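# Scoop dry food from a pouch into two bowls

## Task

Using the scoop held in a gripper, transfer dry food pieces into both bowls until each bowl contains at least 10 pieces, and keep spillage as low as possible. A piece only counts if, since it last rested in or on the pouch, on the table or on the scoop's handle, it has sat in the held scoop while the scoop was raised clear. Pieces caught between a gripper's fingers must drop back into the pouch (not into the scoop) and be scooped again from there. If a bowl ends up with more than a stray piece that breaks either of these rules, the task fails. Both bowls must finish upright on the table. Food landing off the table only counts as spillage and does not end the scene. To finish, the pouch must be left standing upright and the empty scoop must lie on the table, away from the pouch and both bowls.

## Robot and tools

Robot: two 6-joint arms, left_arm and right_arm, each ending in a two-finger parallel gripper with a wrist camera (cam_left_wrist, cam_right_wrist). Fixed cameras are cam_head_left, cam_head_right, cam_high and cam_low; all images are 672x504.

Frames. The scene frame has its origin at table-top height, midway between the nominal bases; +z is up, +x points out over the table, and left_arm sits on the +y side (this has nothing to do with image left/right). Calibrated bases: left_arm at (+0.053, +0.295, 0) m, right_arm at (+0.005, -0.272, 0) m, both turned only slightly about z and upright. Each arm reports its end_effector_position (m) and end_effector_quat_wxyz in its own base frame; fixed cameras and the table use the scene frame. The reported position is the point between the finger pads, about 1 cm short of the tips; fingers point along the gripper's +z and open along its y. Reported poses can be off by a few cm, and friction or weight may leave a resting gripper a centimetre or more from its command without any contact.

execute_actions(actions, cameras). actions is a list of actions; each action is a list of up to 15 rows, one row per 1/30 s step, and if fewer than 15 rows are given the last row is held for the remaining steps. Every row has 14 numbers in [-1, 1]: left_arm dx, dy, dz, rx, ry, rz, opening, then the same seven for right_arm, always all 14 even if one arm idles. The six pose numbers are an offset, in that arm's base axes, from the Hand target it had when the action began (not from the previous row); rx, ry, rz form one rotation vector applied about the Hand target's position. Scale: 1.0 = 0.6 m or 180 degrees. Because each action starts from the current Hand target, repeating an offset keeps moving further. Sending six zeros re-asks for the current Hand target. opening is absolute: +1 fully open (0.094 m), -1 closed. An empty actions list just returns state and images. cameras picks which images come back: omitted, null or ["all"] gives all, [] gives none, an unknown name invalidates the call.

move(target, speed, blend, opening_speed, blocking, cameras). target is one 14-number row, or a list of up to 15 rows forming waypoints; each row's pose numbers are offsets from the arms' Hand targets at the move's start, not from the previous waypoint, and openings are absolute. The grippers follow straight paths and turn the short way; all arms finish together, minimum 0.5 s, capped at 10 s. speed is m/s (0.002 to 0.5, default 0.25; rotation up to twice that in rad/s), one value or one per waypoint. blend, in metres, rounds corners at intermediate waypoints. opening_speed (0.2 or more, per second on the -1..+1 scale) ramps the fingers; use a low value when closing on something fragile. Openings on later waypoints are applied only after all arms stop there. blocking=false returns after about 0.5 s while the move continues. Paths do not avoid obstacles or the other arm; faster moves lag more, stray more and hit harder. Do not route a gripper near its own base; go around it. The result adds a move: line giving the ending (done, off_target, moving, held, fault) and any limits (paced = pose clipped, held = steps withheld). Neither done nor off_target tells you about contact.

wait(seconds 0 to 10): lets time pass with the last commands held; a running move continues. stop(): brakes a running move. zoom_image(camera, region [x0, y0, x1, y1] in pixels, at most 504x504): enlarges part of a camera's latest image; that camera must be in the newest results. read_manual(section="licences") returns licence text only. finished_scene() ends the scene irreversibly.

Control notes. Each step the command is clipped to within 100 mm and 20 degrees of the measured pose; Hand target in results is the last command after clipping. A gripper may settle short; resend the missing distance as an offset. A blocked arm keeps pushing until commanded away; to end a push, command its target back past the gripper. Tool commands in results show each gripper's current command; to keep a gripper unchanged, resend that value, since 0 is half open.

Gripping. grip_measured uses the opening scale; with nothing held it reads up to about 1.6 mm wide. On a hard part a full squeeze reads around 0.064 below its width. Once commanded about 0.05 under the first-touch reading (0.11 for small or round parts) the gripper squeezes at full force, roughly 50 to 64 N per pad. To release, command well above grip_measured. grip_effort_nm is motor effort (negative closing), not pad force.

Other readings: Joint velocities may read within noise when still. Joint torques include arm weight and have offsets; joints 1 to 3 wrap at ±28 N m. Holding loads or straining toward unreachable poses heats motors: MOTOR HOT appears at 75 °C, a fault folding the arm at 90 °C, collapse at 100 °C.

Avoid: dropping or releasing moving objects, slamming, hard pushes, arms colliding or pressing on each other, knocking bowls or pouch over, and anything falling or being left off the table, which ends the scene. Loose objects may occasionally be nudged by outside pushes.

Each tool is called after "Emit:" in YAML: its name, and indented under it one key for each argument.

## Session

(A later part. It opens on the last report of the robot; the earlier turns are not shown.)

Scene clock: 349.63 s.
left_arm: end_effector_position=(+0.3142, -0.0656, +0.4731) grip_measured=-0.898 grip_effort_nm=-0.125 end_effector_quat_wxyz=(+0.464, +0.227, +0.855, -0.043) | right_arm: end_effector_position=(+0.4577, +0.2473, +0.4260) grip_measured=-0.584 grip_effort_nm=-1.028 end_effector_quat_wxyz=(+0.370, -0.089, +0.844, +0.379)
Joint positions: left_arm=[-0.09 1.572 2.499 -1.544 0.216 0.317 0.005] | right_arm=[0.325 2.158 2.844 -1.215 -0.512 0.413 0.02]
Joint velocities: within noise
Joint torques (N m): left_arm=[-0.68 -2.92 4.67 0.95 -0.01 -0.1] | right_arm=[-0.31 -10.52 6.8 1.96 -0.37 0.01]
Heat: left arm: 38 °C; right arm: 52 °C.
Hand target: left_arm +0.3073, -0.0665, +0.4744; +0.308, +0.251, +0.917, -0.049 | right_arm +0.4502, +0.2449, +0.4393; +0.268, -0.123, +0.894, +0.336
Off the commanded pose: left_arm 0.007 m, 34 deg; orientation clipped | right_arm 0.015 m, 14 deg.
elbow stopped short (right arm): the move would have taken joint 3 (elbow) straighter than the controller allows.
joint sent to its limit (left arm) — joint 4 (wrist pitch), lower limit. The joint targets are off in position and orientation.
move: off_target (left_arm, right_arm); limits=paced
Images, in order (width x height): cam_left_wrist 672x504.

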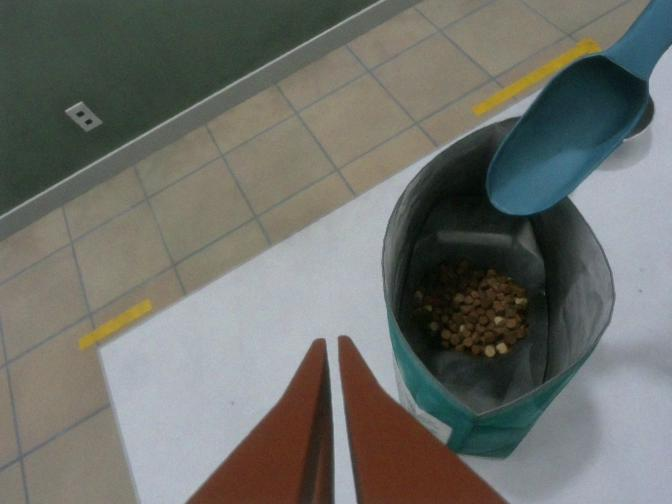

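Emit:
move:
  target:
    - [0,0,0,0,0,0,-0.9, 0.02,0.129,-0.1,0,0,0.042,-0.979154]
    - [0,0,0,0,0,0,-0.9, 0.02,0.137,-0.299,-0.0877,-0.0483,0.0413,-0.979154]
  speed: 0.12
  blend: 0.02
  cameras: ["cam_left_wrist","cam_head_right"]

Emit:
zoom_image:
  camera: "cam_left_wrist"
  region: [360, 120, 640, 400]

Scene clock: 450.33 s.
left_arm: end_effector_position=(+0.3143, -0.0650, +0.4730) grip_measured=-0.898 grip_effort_nm=-0.120 end_effector_quat_wxyz=(+0.464, +0.226, +0.856, -0.042) | right_arm: end_effector_position=(+0.4601, +0.3426, +0.2598) grip_measured=-0.584 grip_effort_nm=-1.033 end_effector_quat_wxyz=(+0.286, -0.249, +0.893, +0.243)
Joint positions: left_arm=[-0.09 1.572 2.499 -1.544 0.212 0.317 0.005] | right_arm=[0.549 2.27 2.525 -1.102 -0.293 0.116 0.02]
Joint velocities: within noise
Joint torques (N m): left_arm=[-0.87 -2.99 4.94 0.93 -0.01 -0.07] | right_arm=[-0.47 -14.15 4.26 1.6 0.37 -0.21]
Heat: left arm: 37 °C; right arm: 48 °C.
Hand target: left_arm +0.3073, -0.0665, +0.4744; +0.308, +0.251, +0.917, -0.049 | right_arm +0.4622, +0.3271, +0.2600; +0.293, -0.241, +0.899, +0.217
Off the commanded pose: left_arm 0.007 m, 19 deg | right_arm 0.016 m, 3 deg.
elbow stopped short (right arm): the move would have taken joint 3 (elbow) straighter than the controller allows.
joint sent to its limit (left arm) — joint 4 (wrist pitch), lower limit. The joint targets are off in position and orientation.
move: off_target (left_arm, right_arm)
Images, in order (width x height): cam_head_right 672x504, cam_left_wrist 672x504.

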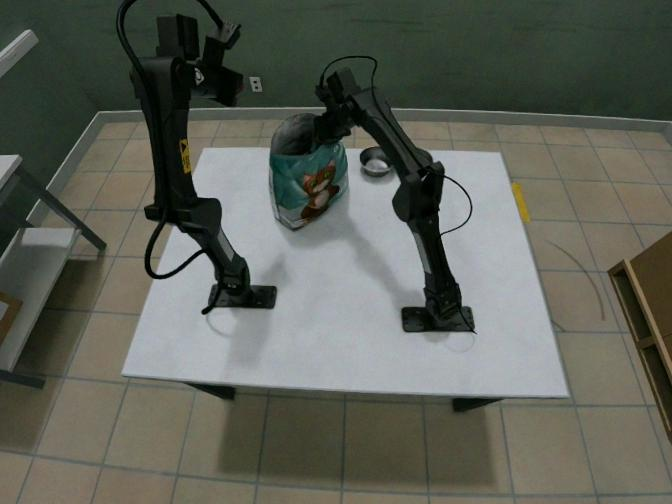

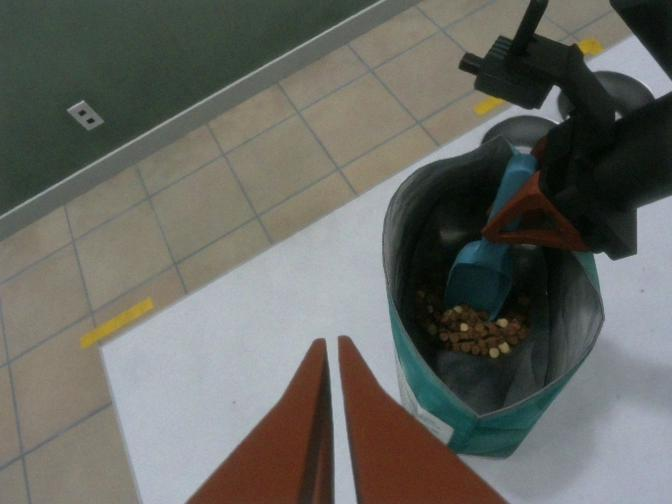

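Scaled by 1.800.

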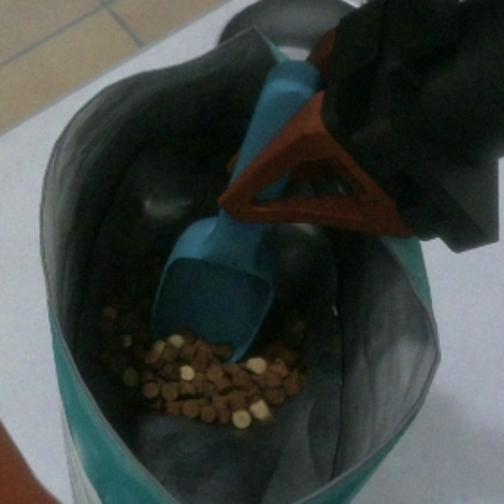

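Emit:
move:
  target:
    - [0,0,0,0,0,0,-0.9, 0,-0.01,-0.05,0,0,0,-0.979154]
    - [0,0,0,0,0,0,-0.9, 0,-0.01,-0.025,0.0843,0.0537,0,-0.979154]
  speed: 0.12
  blend: 0.01
  cameras: ["cam_left_wrist","cam_head_right"]

Emit:
zoom_image:
  camera: "cam_left_wrist"
  region: [360, 120, 640, 400]

Scene clock: 459.23 s.
left_arm: end_effector_position=(+0.3143, -0.0650, +0.4730) grip_measured=-0.898 grip_effort_nm=-0.120 end_effector_quat_wxyz=(+0.464, +0.226, +0.856, -0.042) | right_arm: end_effector_position=(+0.4608, +0.3317, +0.2570) grip_measured=-0.584 grip_effort_nm=-1.028 end_effector_quat_wxyz=(+0.265, -0.201, +0.874, +0.354)
Joint positions: left_arm=[-0.09 1.572 2.499 -1.544 0.212 0.317 0.005] | right_arm=[0.463 2.13 2.182 -0.835 -0.531 0.235 0.02]
Joint velocities: within noise
Joint torques (N m): left_arm=[-0.73 -2.73 4.82 0.93 -0.01 -0.11] | right_arm=[-1.18 -11.17 4.82 1.58 -0.29 0.21]
Heat: left arm: 37 °C; right arm: 50 °C.
Hand target: left_arm +0.3073, -0.0665, +0.4744; +0.308, +0.251, +0.917, -0.049 | right_arm +0.4622, +0.3211, +0.2449; +0.246, -0.181, +0.884, +0.353
Off the commanded pose: left_arm 0.007 m, 19 deg | right_arm 0.016 m, 3 deg.
joint sent to its limit (left arm) — joint 4 (wrist pitch), lower limit. The joint targets are off in position and orientation.
move: off_target (left_arm, right_arm)
Images, in order (width x height): cam_head_right 672x504, cam_left_wrist 672x504.

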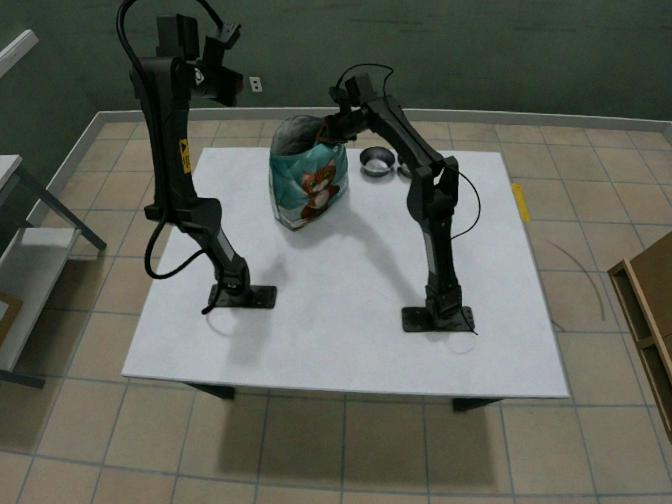

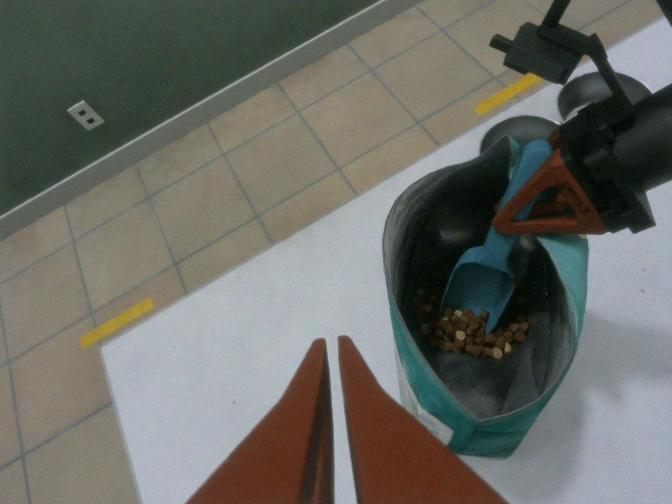

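Scaled by 1.800.

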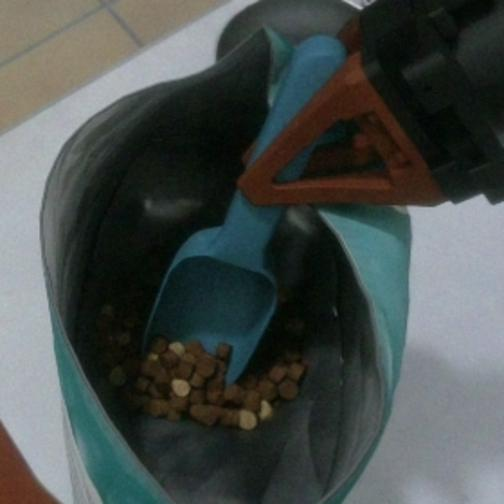

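Emit:
move:
  target:
    - [0,0,0,0,0,0,-0.9, -0.015,0.025,-0.06,0,0,0,-0.979154]
    - [0,0,0,0,0,0,-0.9, -0.015,0.03,-0.03,0.0937,0.0597,0,-0.979154]
  speed: 0.1
  blend: 0.01
  cameras: ["cam_left_wrist","cam_head_right"]

Emit:
zoom_image:
  camera: "cam_left_wrist"
  region: [360, 120, 640, 400]

Scene clock: 466.47 s.
left_arm: end_effector_position=(+0.3143, -0.0650, +0.4730) grip_measured=-0.898 grip_effort_nm=-0.115 end_effector_quat_wxyz=(+0.464, +0.226, +0.856, -0.042) | right_arm: end_effector_position=(+0.4744, +0.3274, +0.2487) grip_measured=-0.583 grip_effort_nm=-1.033 end_effector_quat_wxyz=(+0.256, -0.128, +0.839, +0.463)
Joint positions: left_arm=[-0.09 1.572 2.499 -1.544 0.212 0.317 0.005] | right_arm=[0.398 2.069 1.899 -0.452 -0.715 0.475 0.02]
Joint velocities: within noise
Joint torques (N m): left_arm=[-0.76 -2.78 4.64 0.99 -0.02 -0.07] | right_arm=[0.77 -9.92 4.04 1.68 -1.03 0.81]
Heat: left arm: 37 °C; right arm: 49 °C.
Hand target: left_arm +0.3073, -0.0665, +0.4744; +0.308, +0.251, +0.917, -0.049 | right_arm +0.4532, +0.3391, +0.2269; +0.186, -0.109, +0.842, +0.494
Off the commanded pose: left_arm 0.007 m, 19 deg | right_arm 0.033 m, 9 deg.
joint sent to its limit (left arm) — joint 4 (wrist pitch), lower limit. The joint targets are off in position and orientation.
move: off_target (left_arm, right_arm)
Images, in order (width x height): cam_head_right 672x504, cam_left_wrist 672x504.

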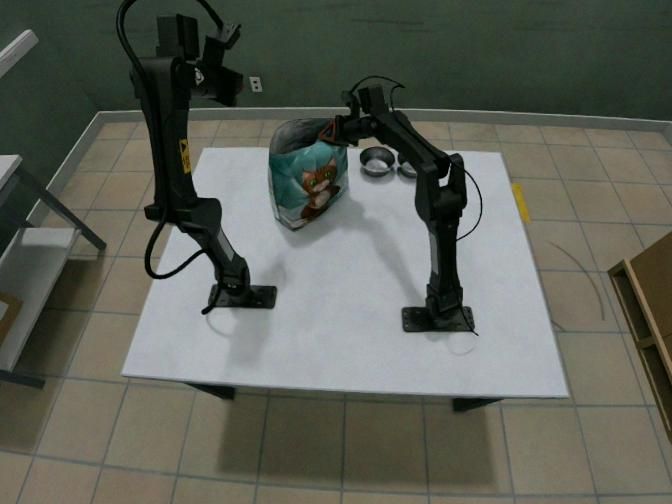

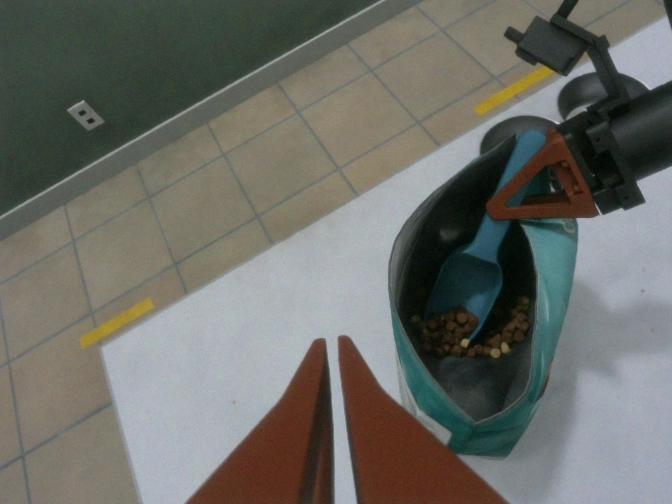

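Scaled by 1.800.

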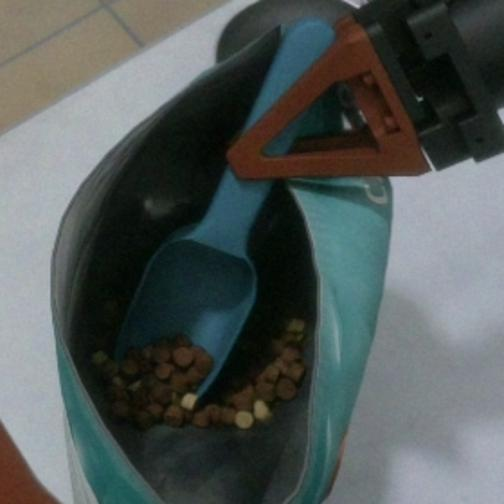

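Emit:
move:
  target:
    - [0,0,0,0,0,0,-0.9, 0.044,-0.043,0.1,0.0702,0.0447,0,-0.979154]
    - [0,0,0,0,0,0,-0.9, 0.044,-0.05,0.22,0.1405,0.0895,0,-0.979154]
    - [0,0,0,0,0,0,-0.9, 0.044,-0.055,0.32,0.2108,0.1343,0,-0.979154]
  speed: 0.12
  blend: 0.01
  cameras: ["cam_left_wrist","cam_head_right"]

Emit:
zoom_image:
  camera: "cam_left_wrist"
  region: [360, 0, 672, 312]

Scene clock: 480.10 s.
left_arm: end_effector_position=(+0.3143, -0.0649, +0.4730) grip_measured=-0.898 grip_effort_nm=-0.115 end_effector_quat_wxyz=(+0.464, +0.226, +0.856, -0.042) | right_arm: end_effector_position=(+0.4756, +0.3070, +0.4214) grip_measured=-0.583 grip_effort_nm=-1.023 end_effector_quat_wxyz=(+0.024, +0.063, +0.662, +0.746)
Joint positions: left_arm=[-0.09 1.572 2.499 -1.544 0.212 0.317 0.005] | right_arm=[0.28 2.104 2.005 0.383 -1.148 1.893 0.02]
Joint velocities: within noise
Joint torques (N m): left_arm=[-0.85 -2.91 4.81 0.98 0.02 -0.06] | right_arm=[-0.29 -10.44 5.71 2.2 0.23 0.05]
Heat: left arm: 37 °C; right arm: 48 °C.
Hand target: left_arm +0.3073, -0.0664, +0.4744; +0.308, +0.250, +0.917, -0.049 | right_arm +0.4796, +0.3061, +0.4190; +0.034, +0.061, +0.657, +0.751
Off the commanded pose: left_arm 0.007 m, 19 deg | right_arm 0.005 m, 1 deg.
joint sent to its limit (left arm) — joint 4 (wrist pitch), lower limit. The joint targets are off in position and orientation.
move: off_target (left_arm)
Images, in order (width x height): cam_head_right 672x504, cam_left_wrist 672x504.

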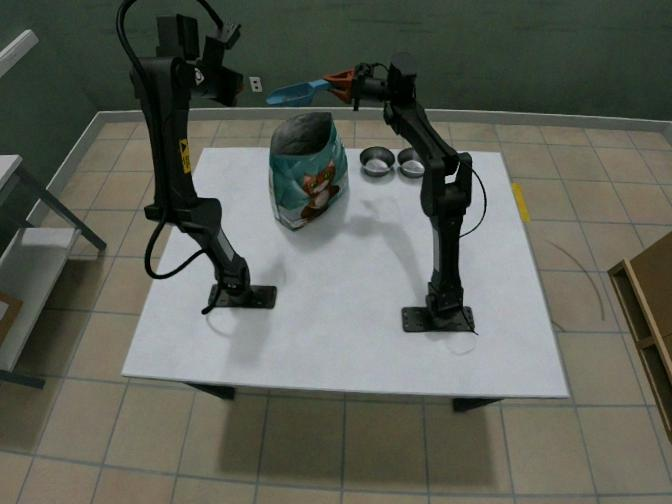

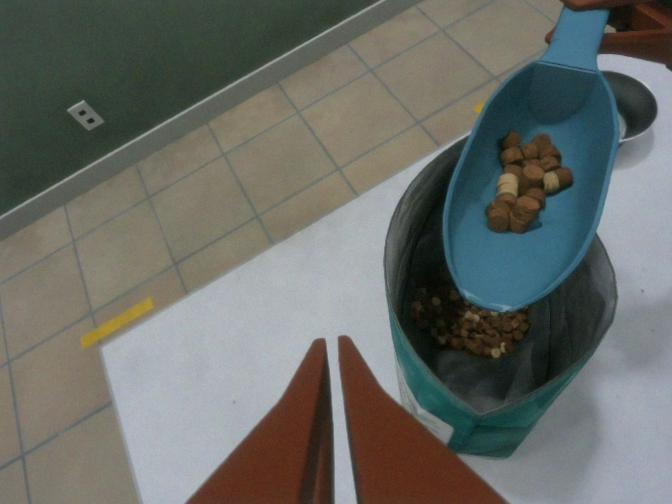

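Scaled by 1.615.

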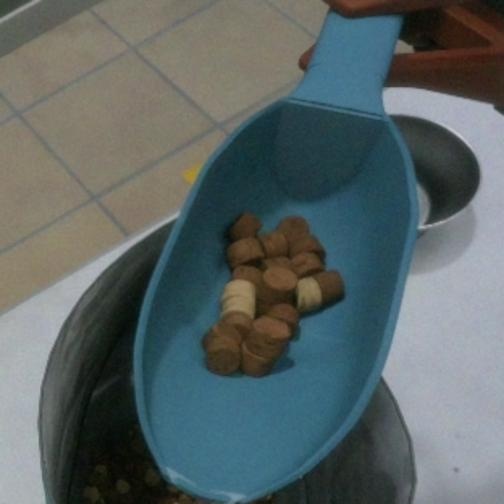

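Emit:
move:
  target:
    - [0,0,0,0,0,0,-0.9, -0.0045,-0.739,0,0,0,-0.4444,-0.979154]
    - [0,0,0,0,0,0,-0.9, -0.0045,-0.739,-0.27,0,0,-0.4444,-0.979154]
  speed: 0.2
  blend: 0.04
  cameras: ["cam_left_wrist","cam_head_right","cam_high","cam_low"]

Emit:
zoom_image:
  camera: "cam_head_right"
  region: [330, 80, 530, 230]

Emit:
zoom_image:
  camera: "cam_high"
  region: [130, 200, 330, 350]

Scene clock: 497.87 s.
left_arm: end_effector_position=(+0.3143, -0.0649, +0.4730) grip_measured=-0.898 grip_effort_nm=-0.115 end_effector_quat_wxyz=(+0.464, +0.226, +0.856, -0.042) | right_arm: end_effector_position=(+0.4759, -0.1338, +0.2555) grip_measured=-0.583 grip_effort_nm=-1.028 end_effector_quat_wxyz=(+0.493, +0.476, +0.472, +0.554)
Joint positions: left_arm=[-0.09 1.572 2.499 -1.544 0.212 0.317 0.005] | right_arm=[-0.45 1.718 0.84 0.992 -0.501 1.688 0.02]
Joint velocities: within noise
Joint torques (N m): left_arm=[-0.83 -2.82 4.83 0.98 0.02 -0.09] | right_arm=[-0.23 -5.56 6.15 2.83 0.22 -0.1]
Heat: left arm: 37 °C; right arm: 47 °C.
Hand target: left_arm +0.3073, -0.0664, +0.4744; +0.308, +0.250, +0.917, -0.049 | right_arm +0.4769, -0.1374, +0.2570; +0.509, +0.469, +0.464, +0.553
Off the commanded pose: left_arm 0.007 m, 19 deg | right_arm 0.004 m, 2 deg.
joint sent to its limit (left arm) — joint 4 (wrist pitch), lower limit. The joint targets are off in position and orientation.
move: off_target (left_arm)
Images, in order (width x height): cam_head_right 672x504, cam_high 672x504, cam_low 672x504, cam_left_wrist 672x504.

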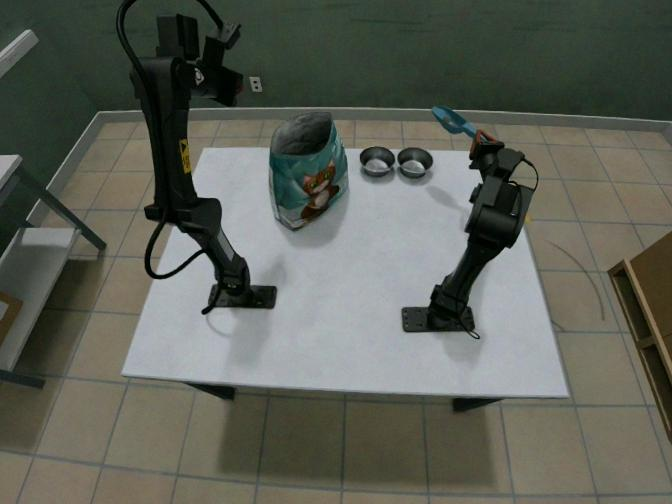

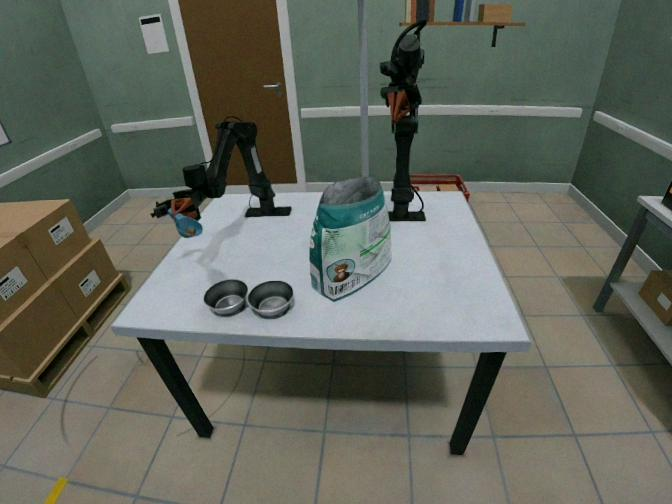

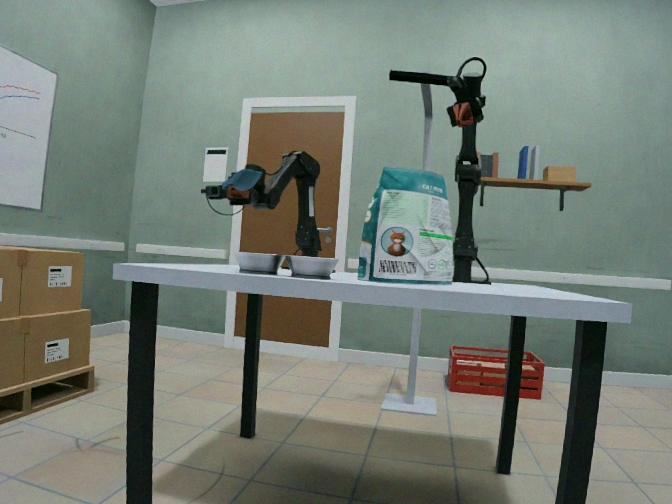

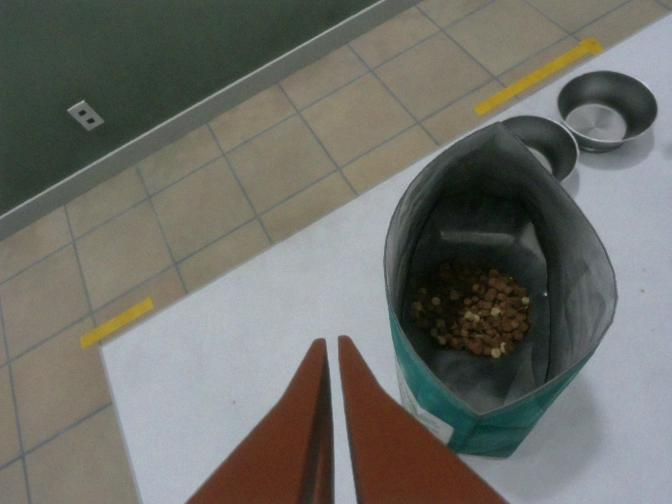

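Scaled by 2.520.

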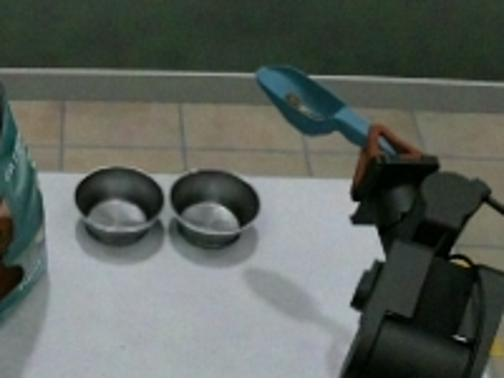

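Scaled by 2.520.

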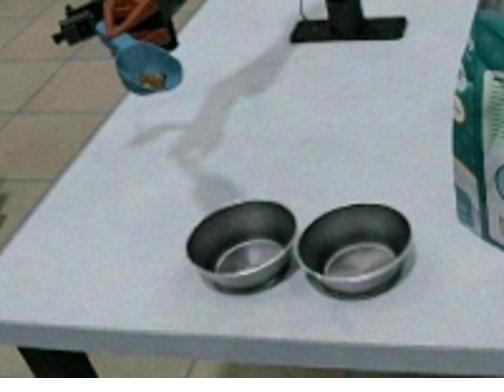

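Emit:
move:
  target:
    - [0,0,0,0,0,0,-0.9, 0,-0.003,-0.187,-0.0938,0.1024,0,-0.979154]
    - [0,0,0,0,0,0,-0.9, 0.0138,0.0094,-0.153,-0.1314,0.1434,0,-0.979154]
    - [0,0,0,0,0,0,-0.9, 0.0712,0.062,-0.083,-0.2252,0.2458,0,-0.979154]
  speed: 0.15
  blend: 0.01
  cameras: ["cam_left_wrist","cam_head_right","cam_high","cam_low"]

Emit:
zoom_image:
  camera: "cam_head_right"
  region: [330, 80, 530, 230]

Emit:
zoom_image:
  camera: "cam_high"
  region: [130, 200, 330, 350]

Scene clock: 520.10 s.
left_arm: end_effector_position=(+0.3143, -0.0649, +0.4730) grip_measured=-0.898 grip_effort_nm=-0.115 end_effector_quat_wxyz=(+0.464, +0.226, +0.856, -0.042) | right_arm: end_effector_position=(+0.5186, -0.1001, +0.2121) grip_measured=-0.583 grip_effort_nm=-1.038 end_effector_quat_wxyz=(+0.442, +0.436, +0.767, +0.164)
Joint positions: left_arm=[-0.09 1.572 2.499 -1.544 0.212 0.317 0.005] | right_arm=[-0.205 1.765 1.417 -0.242 -0.036 0.848 0.02]
Joint velocities: within noise
Joint torques (N m): left_arm=[-0.77 -2.89 4.77 0.95 0.03 -0.08] | right_arm=[0.23 -6.93 10.71 1.53 0.21 -0.16]
Heat: left arm: 37 °C; right arm: 46 °C.
Hand target: left_arm +0.3073, -0.0664, +0.4744; +0.308, +0.250, +0.917, -0.049 | right_arm +0.5196, -0.1002, +0.2072; +0.428, +0.438, +0.776, +0.149
Off the commanded pose: left_arm 0.007 m, 19 deg | right_arm 0.005 m, 3 deg.
joint sent to its limit (left arm) — joint 4 (wrist pitch), lower limit. The joint targets are off in position and orientation.
move: off_target (left_arm, right_arm)
Images, in order (width x height): cam_head_right 672x504, cam_high 672x504, cam_low 672x504, cam_left_wrist 672x504.

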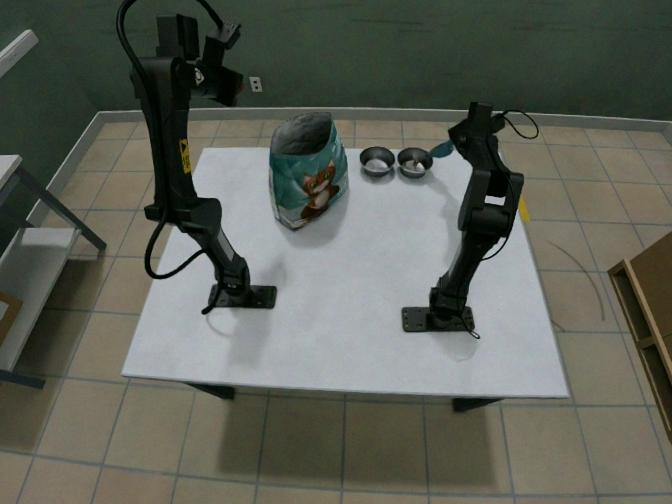

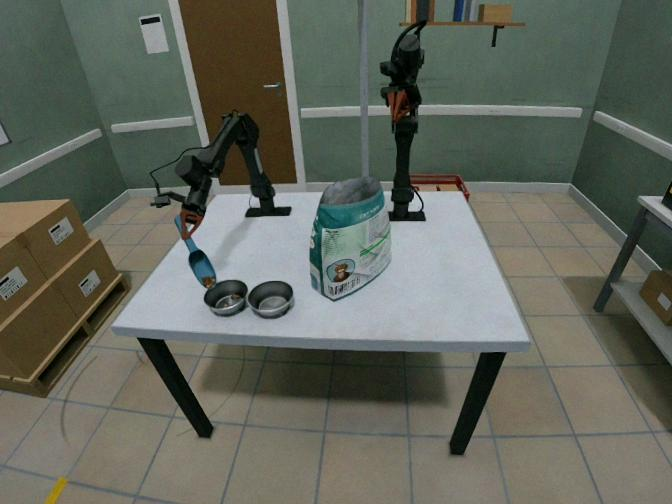

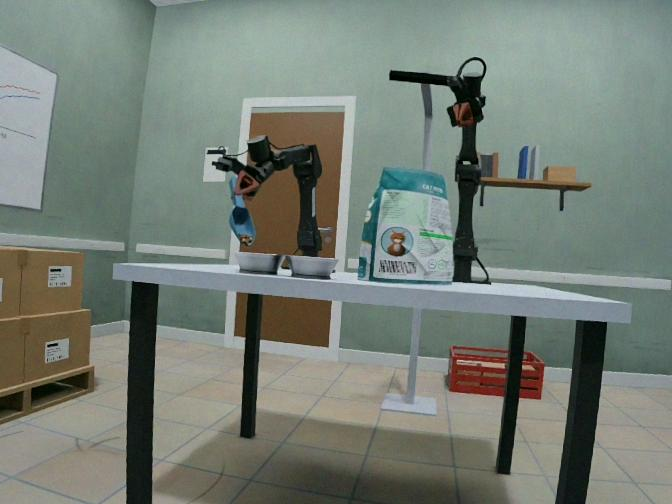

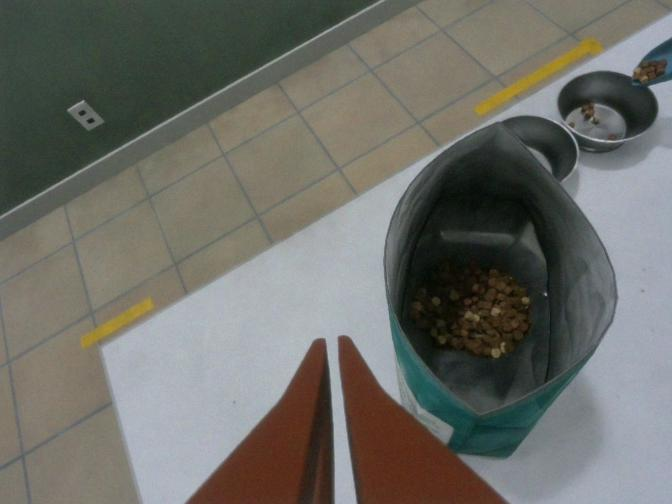

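Scaled by 2.520.

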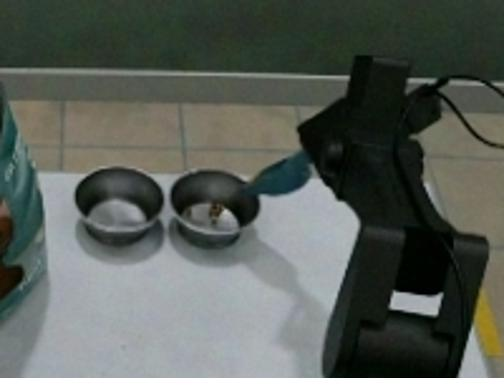

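Scaled by 2.520.

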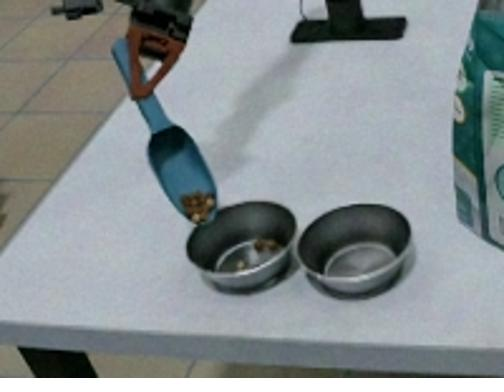

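Emit:
move:
  target: [0,0,0,0,0,0,-0.9,0.02,0.05,0,0,0,0,-0.979154]
  speed: 0.06
  cameras: ["cam_head_left","cam_head_right","cam_high","cam_left_wrist"]

Scene clock: 544.93 s.
left_arm: end_effector_position=(+0.3143, -0.0649, +0.4730) grip_measured=-0.898 grip_effort_nm=-0.125 end_effector_quat_wxyz=(+0.464, +0.226, +0.856, -0.042) | right_arm: end_effector_position=(+0.5307, -0.0692, +0.2127) grip_measured=-0.583 grip_effort_nm=-1.028 end_effector_quat_wxyz=(+0.442, +0.429, +0.771, +0.162)
Joint positions: left_arm=[-0.09 1.572 2.499 -1.544 0.212 0.317 0.005] | right_arm=[-0.122 1.791 1.451 -0.249 0.029 0.879 0.02]
Joint velocities: within noise
Joint torques (N m): left_arm=[-0.79 -2.85 4.78 0.94 -0.02 -0.07] | right_arm=[0.23 -7.01 10.76 1.52 0.24 -0.02]
Heat: left arm: 37 °C; right arm: 45 °C.
Hand target: left_arm +0.3073, -0.0664, +0.4744; +0.308, +0.250, +0.917, -0.049 | right_arm +0.5316, -0.0702, +0.2071; +0.428, +0.438, +0.777, +0.149
Off the commanded pose: left_arm 0.007 m, 19 deg | right_arm 0.006 m, 2 deg.
joint sent to its limit (left arm) — joint 4 (wrist pitch), lower limit. The joint targets are off in position and orientation.
move: off_target (left_arm)
Images, in order (width x height): cam_head_left 672x504, cam_head_right 672x504, cam_high 672x504, cam_left_wrist 672x504.

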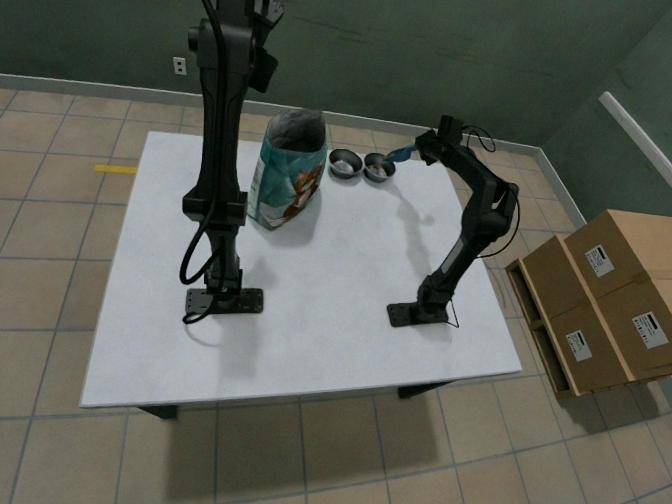

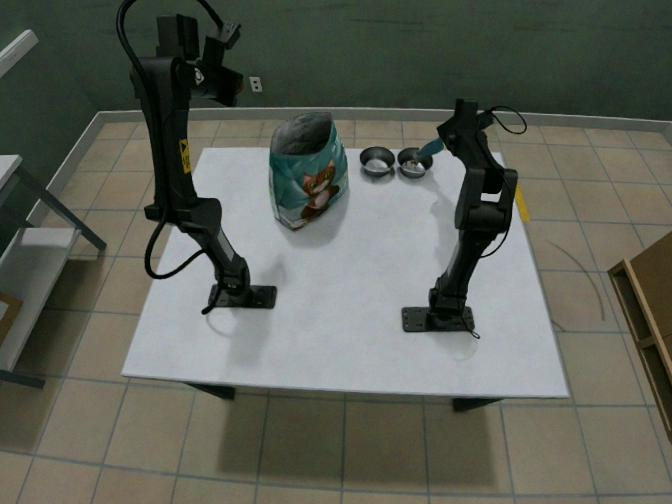

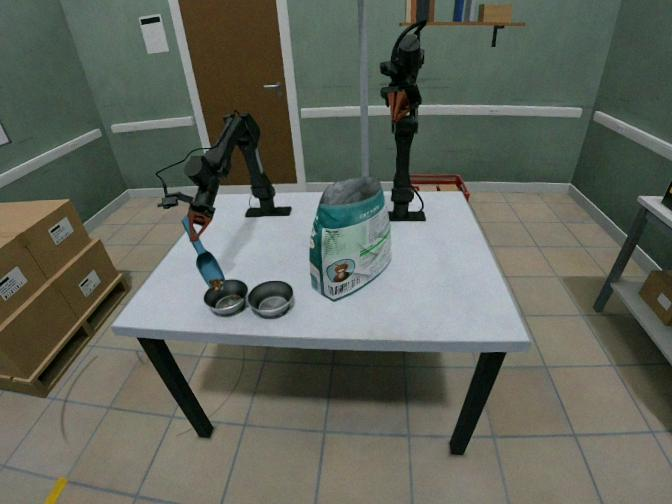

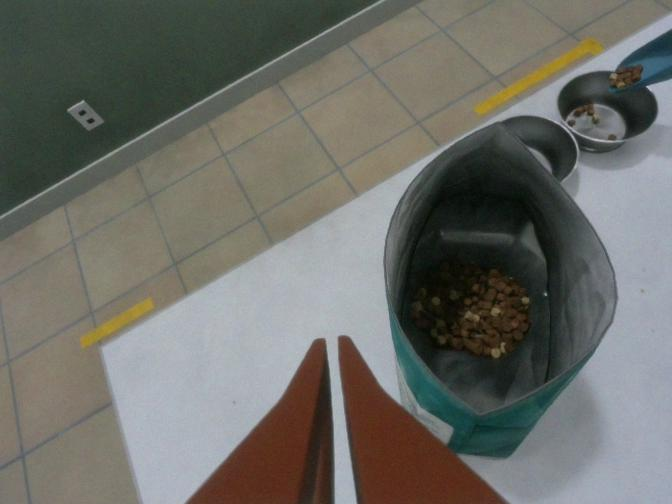

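Emit:
zoom_image:
  camera: "cam_head_right"
  region: [340, 120, 500, 220]

Emit:
zoom_image:
  camera: "cam_high"
  region: [160, 210, 320, 330]

Scaled by 3.150.

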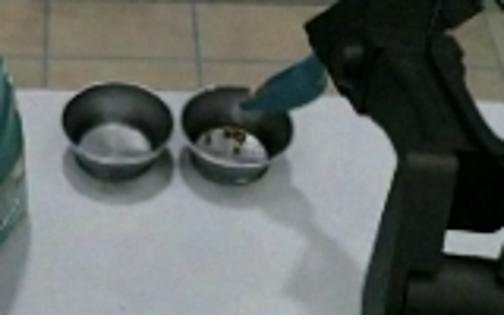

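Scaled by 3.150.

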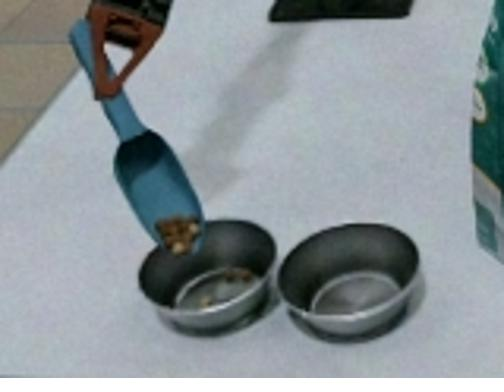

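Emit:
move:
  target: [0,0,0,0,0,0,-0.9,0.072,0.066,0.0425,-0.0863,0.0942,0,-0.979154]
  speed: 0.1
  cameras: ["cam_head_right","cam_high","cam_left_wrist"]

Emit:
zoom_image:
  camera: "cam_high"
  region: [160, 210, 320, 330]

Emit:
zoom_image:
  camera: "cam_left_wrist"
  region: [472, 0, 672, 200]

Scene clock: 556.07 s.
left_arm: end_effector_position=(+0.3143, -0.0649, +0.4730) grip_measured=-0.898 grip_effort_nm=-0.120 end_effector_quat_wxyz=(+0.464, +0.226, +0.856, -0.042) | right_arm: end_effector_position=(+0.5778, -0.0273, +0.2449) grip_measured=-0.583 grip_effort_nm=-1.028 end_effector_quat_wxyz=(+0.382, +0.392, +0.837, +0.002)
Joint positions: left_arm=[-0.09 1.572 2.499 -1.544 0.212 0.317 0.005] | right_arm=[0.053 2.252 2.419 -1.015 0.337 0.801 0.02]
Joint velocities: within noise
Joint torques (N m): left_arm=[-0.85 -2.97 4.75 0.98 -0.02 -0.04] | right_arm=[0.43 -9.29 9.42 1.15 0.4 -0.08]
Heat: left arm: 36 °C; right arm: 46 °C.
Hand target: left_arm +0.3073, -0.0665, +0.4744; +0.308, +0.250, +0.917, -0.049 | right_arm +0.5748, -0.0306, +0.2326; +0.364, +0.393, +0.844, -0.023
Off the commanded pose: left_arm 0.007 m, 19 deg | right_arm 0.013 m, 4 deg.
joint sent to its limit (left arm) — joint 4 (wrist pitch), lower limit. The joint targets are off in position and orientation.
move: off_target (left_arm, right_arm)
Images, in order (width x height): cam_head_right 672x504, cam_high 672x504, cam_left_wrist 672x504.

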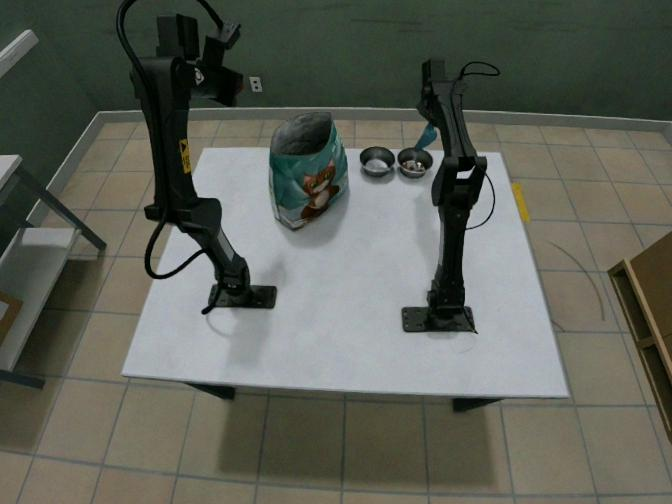

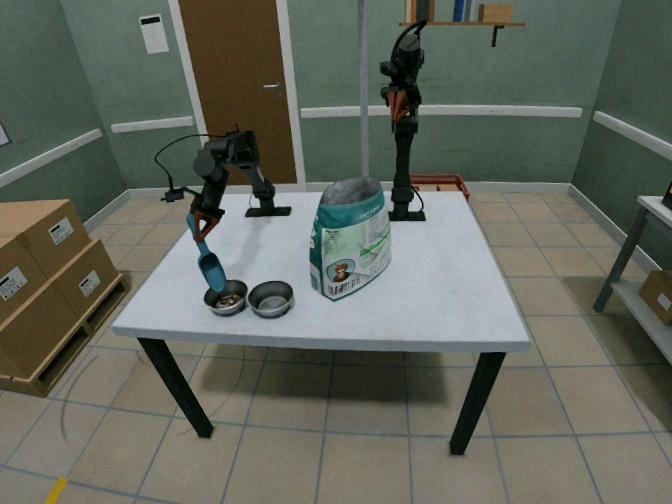

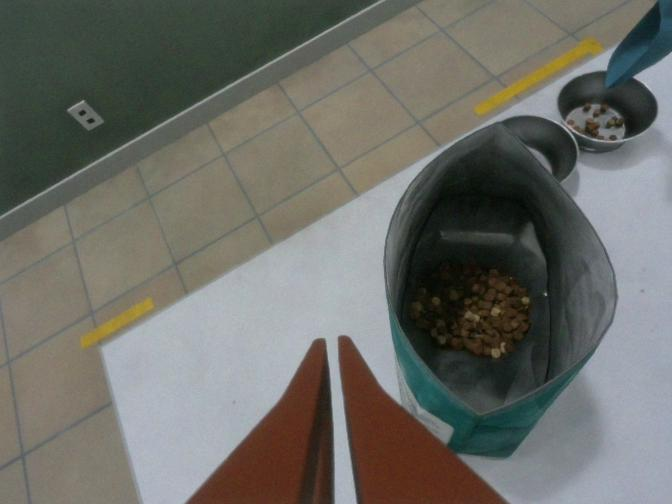

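Scaled by 3.150.

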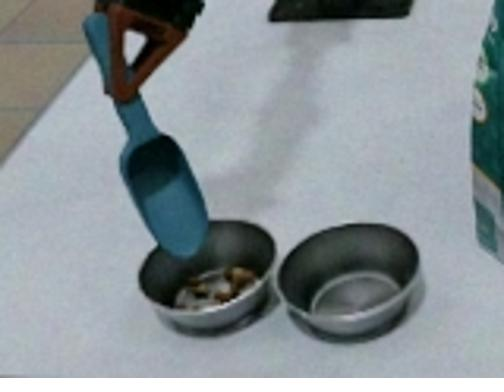

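Scaled by 2.520.

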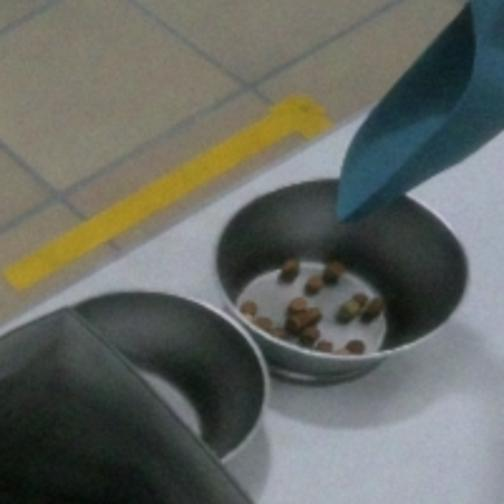

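Emit:
move:
  target:
    - [0,0,0,0,0,0,-0.9,-0.045,-0.045,0.06,0.0751,-0.0819,0,-0.979154]
    - [0,0,0,0,0,0,-0.9,-0.163,-0.177,0.3125,0.2928,-0.3195,0,-0.979154]
  speed: 0.2
  blend: 0.03
  cameras: ["cam_head_right","cam_high"]

Emit:
zoom_image:
  camera: "cam_high"
  region: [130, 210, 330, 340]

Emit:
zoom_image:
  camera: "cam_head_right"
  region: [340, 100, 500, 220]

Scene clock: 568.73 s.
left_arm: end_effector_position=(+0.3143, -0.0649, +0.4730) grip_measured=-0.898 grip_effort_nm=-0.110 end_effector_quat_wxyz=(+0.464, +0.226, +0.856, -0.042) | right_arm: end_effector_position=(+0.4865, -0.1432, +0.3984) grip_measured=-0.582 grip_effort_nm=-1.028 end_effector_quat_wxyz=(+0.488, +0.499, +0.502, +0.511)
Joint positions: left_arm=[-0.09 1.572 2.499 -1.544 0.212 0.317 0.005] | right_arm=[-0.45 1.57 1.396 0.172 -0.476 1.589 0.02]
Joint velocities: within noise
Joint torques (N m): left_arm=[-0.9 -2.91 4.97 0.96 -0.03 -0.06] | right_arm=[-0.34 -9.85 6.19 2.88 -0.18 0]
Heat: left arm: 36 °C; right arm: 48 °C.
Hand target: left_arm +0.3073, -0.0665, +0.4744; +0.308, +0.250, +0.917, -0.049 | right_arm +0.4770, -0.1368, +0.4202; +0.507, +0.471, +0.497, +0.524
Off the commanded pose: left_arm 0.007 m, 19 deg | right_arm 0.025 m, 4 deg.
joint sent to its limit (left arm) — joint 4 (wrist pitch), lower limit. The joint targets are off in position and orientation.
move: off_target (left_arm, right_arm)
Images, in order (width x height): cam_head_right 672x504, cam_high 672x504.

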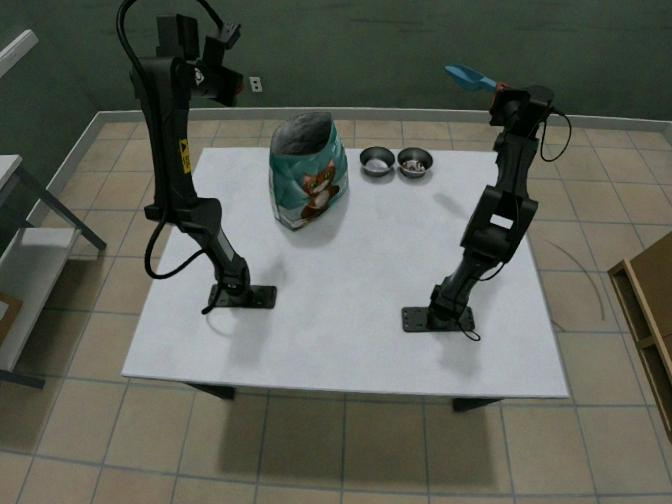

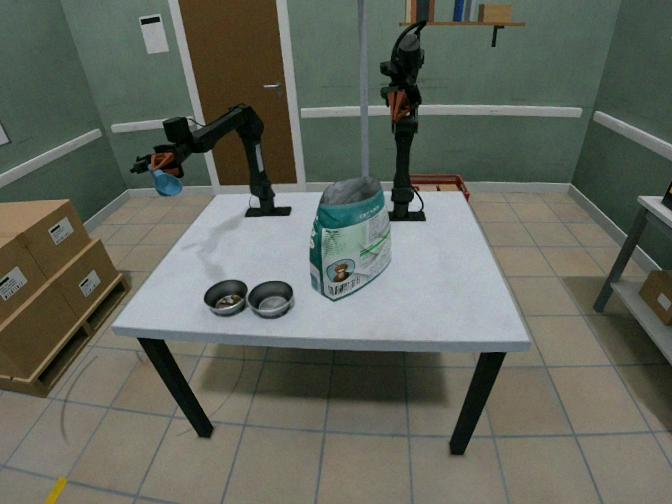

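Scaled by 2.520.

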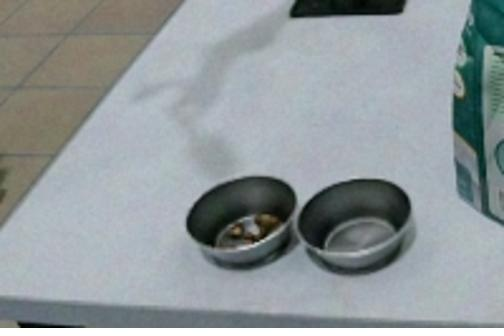

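Scaled by 3.150.

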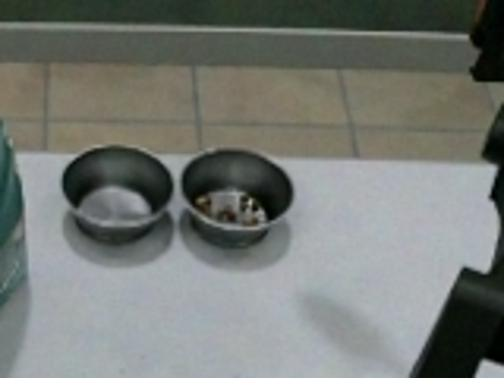

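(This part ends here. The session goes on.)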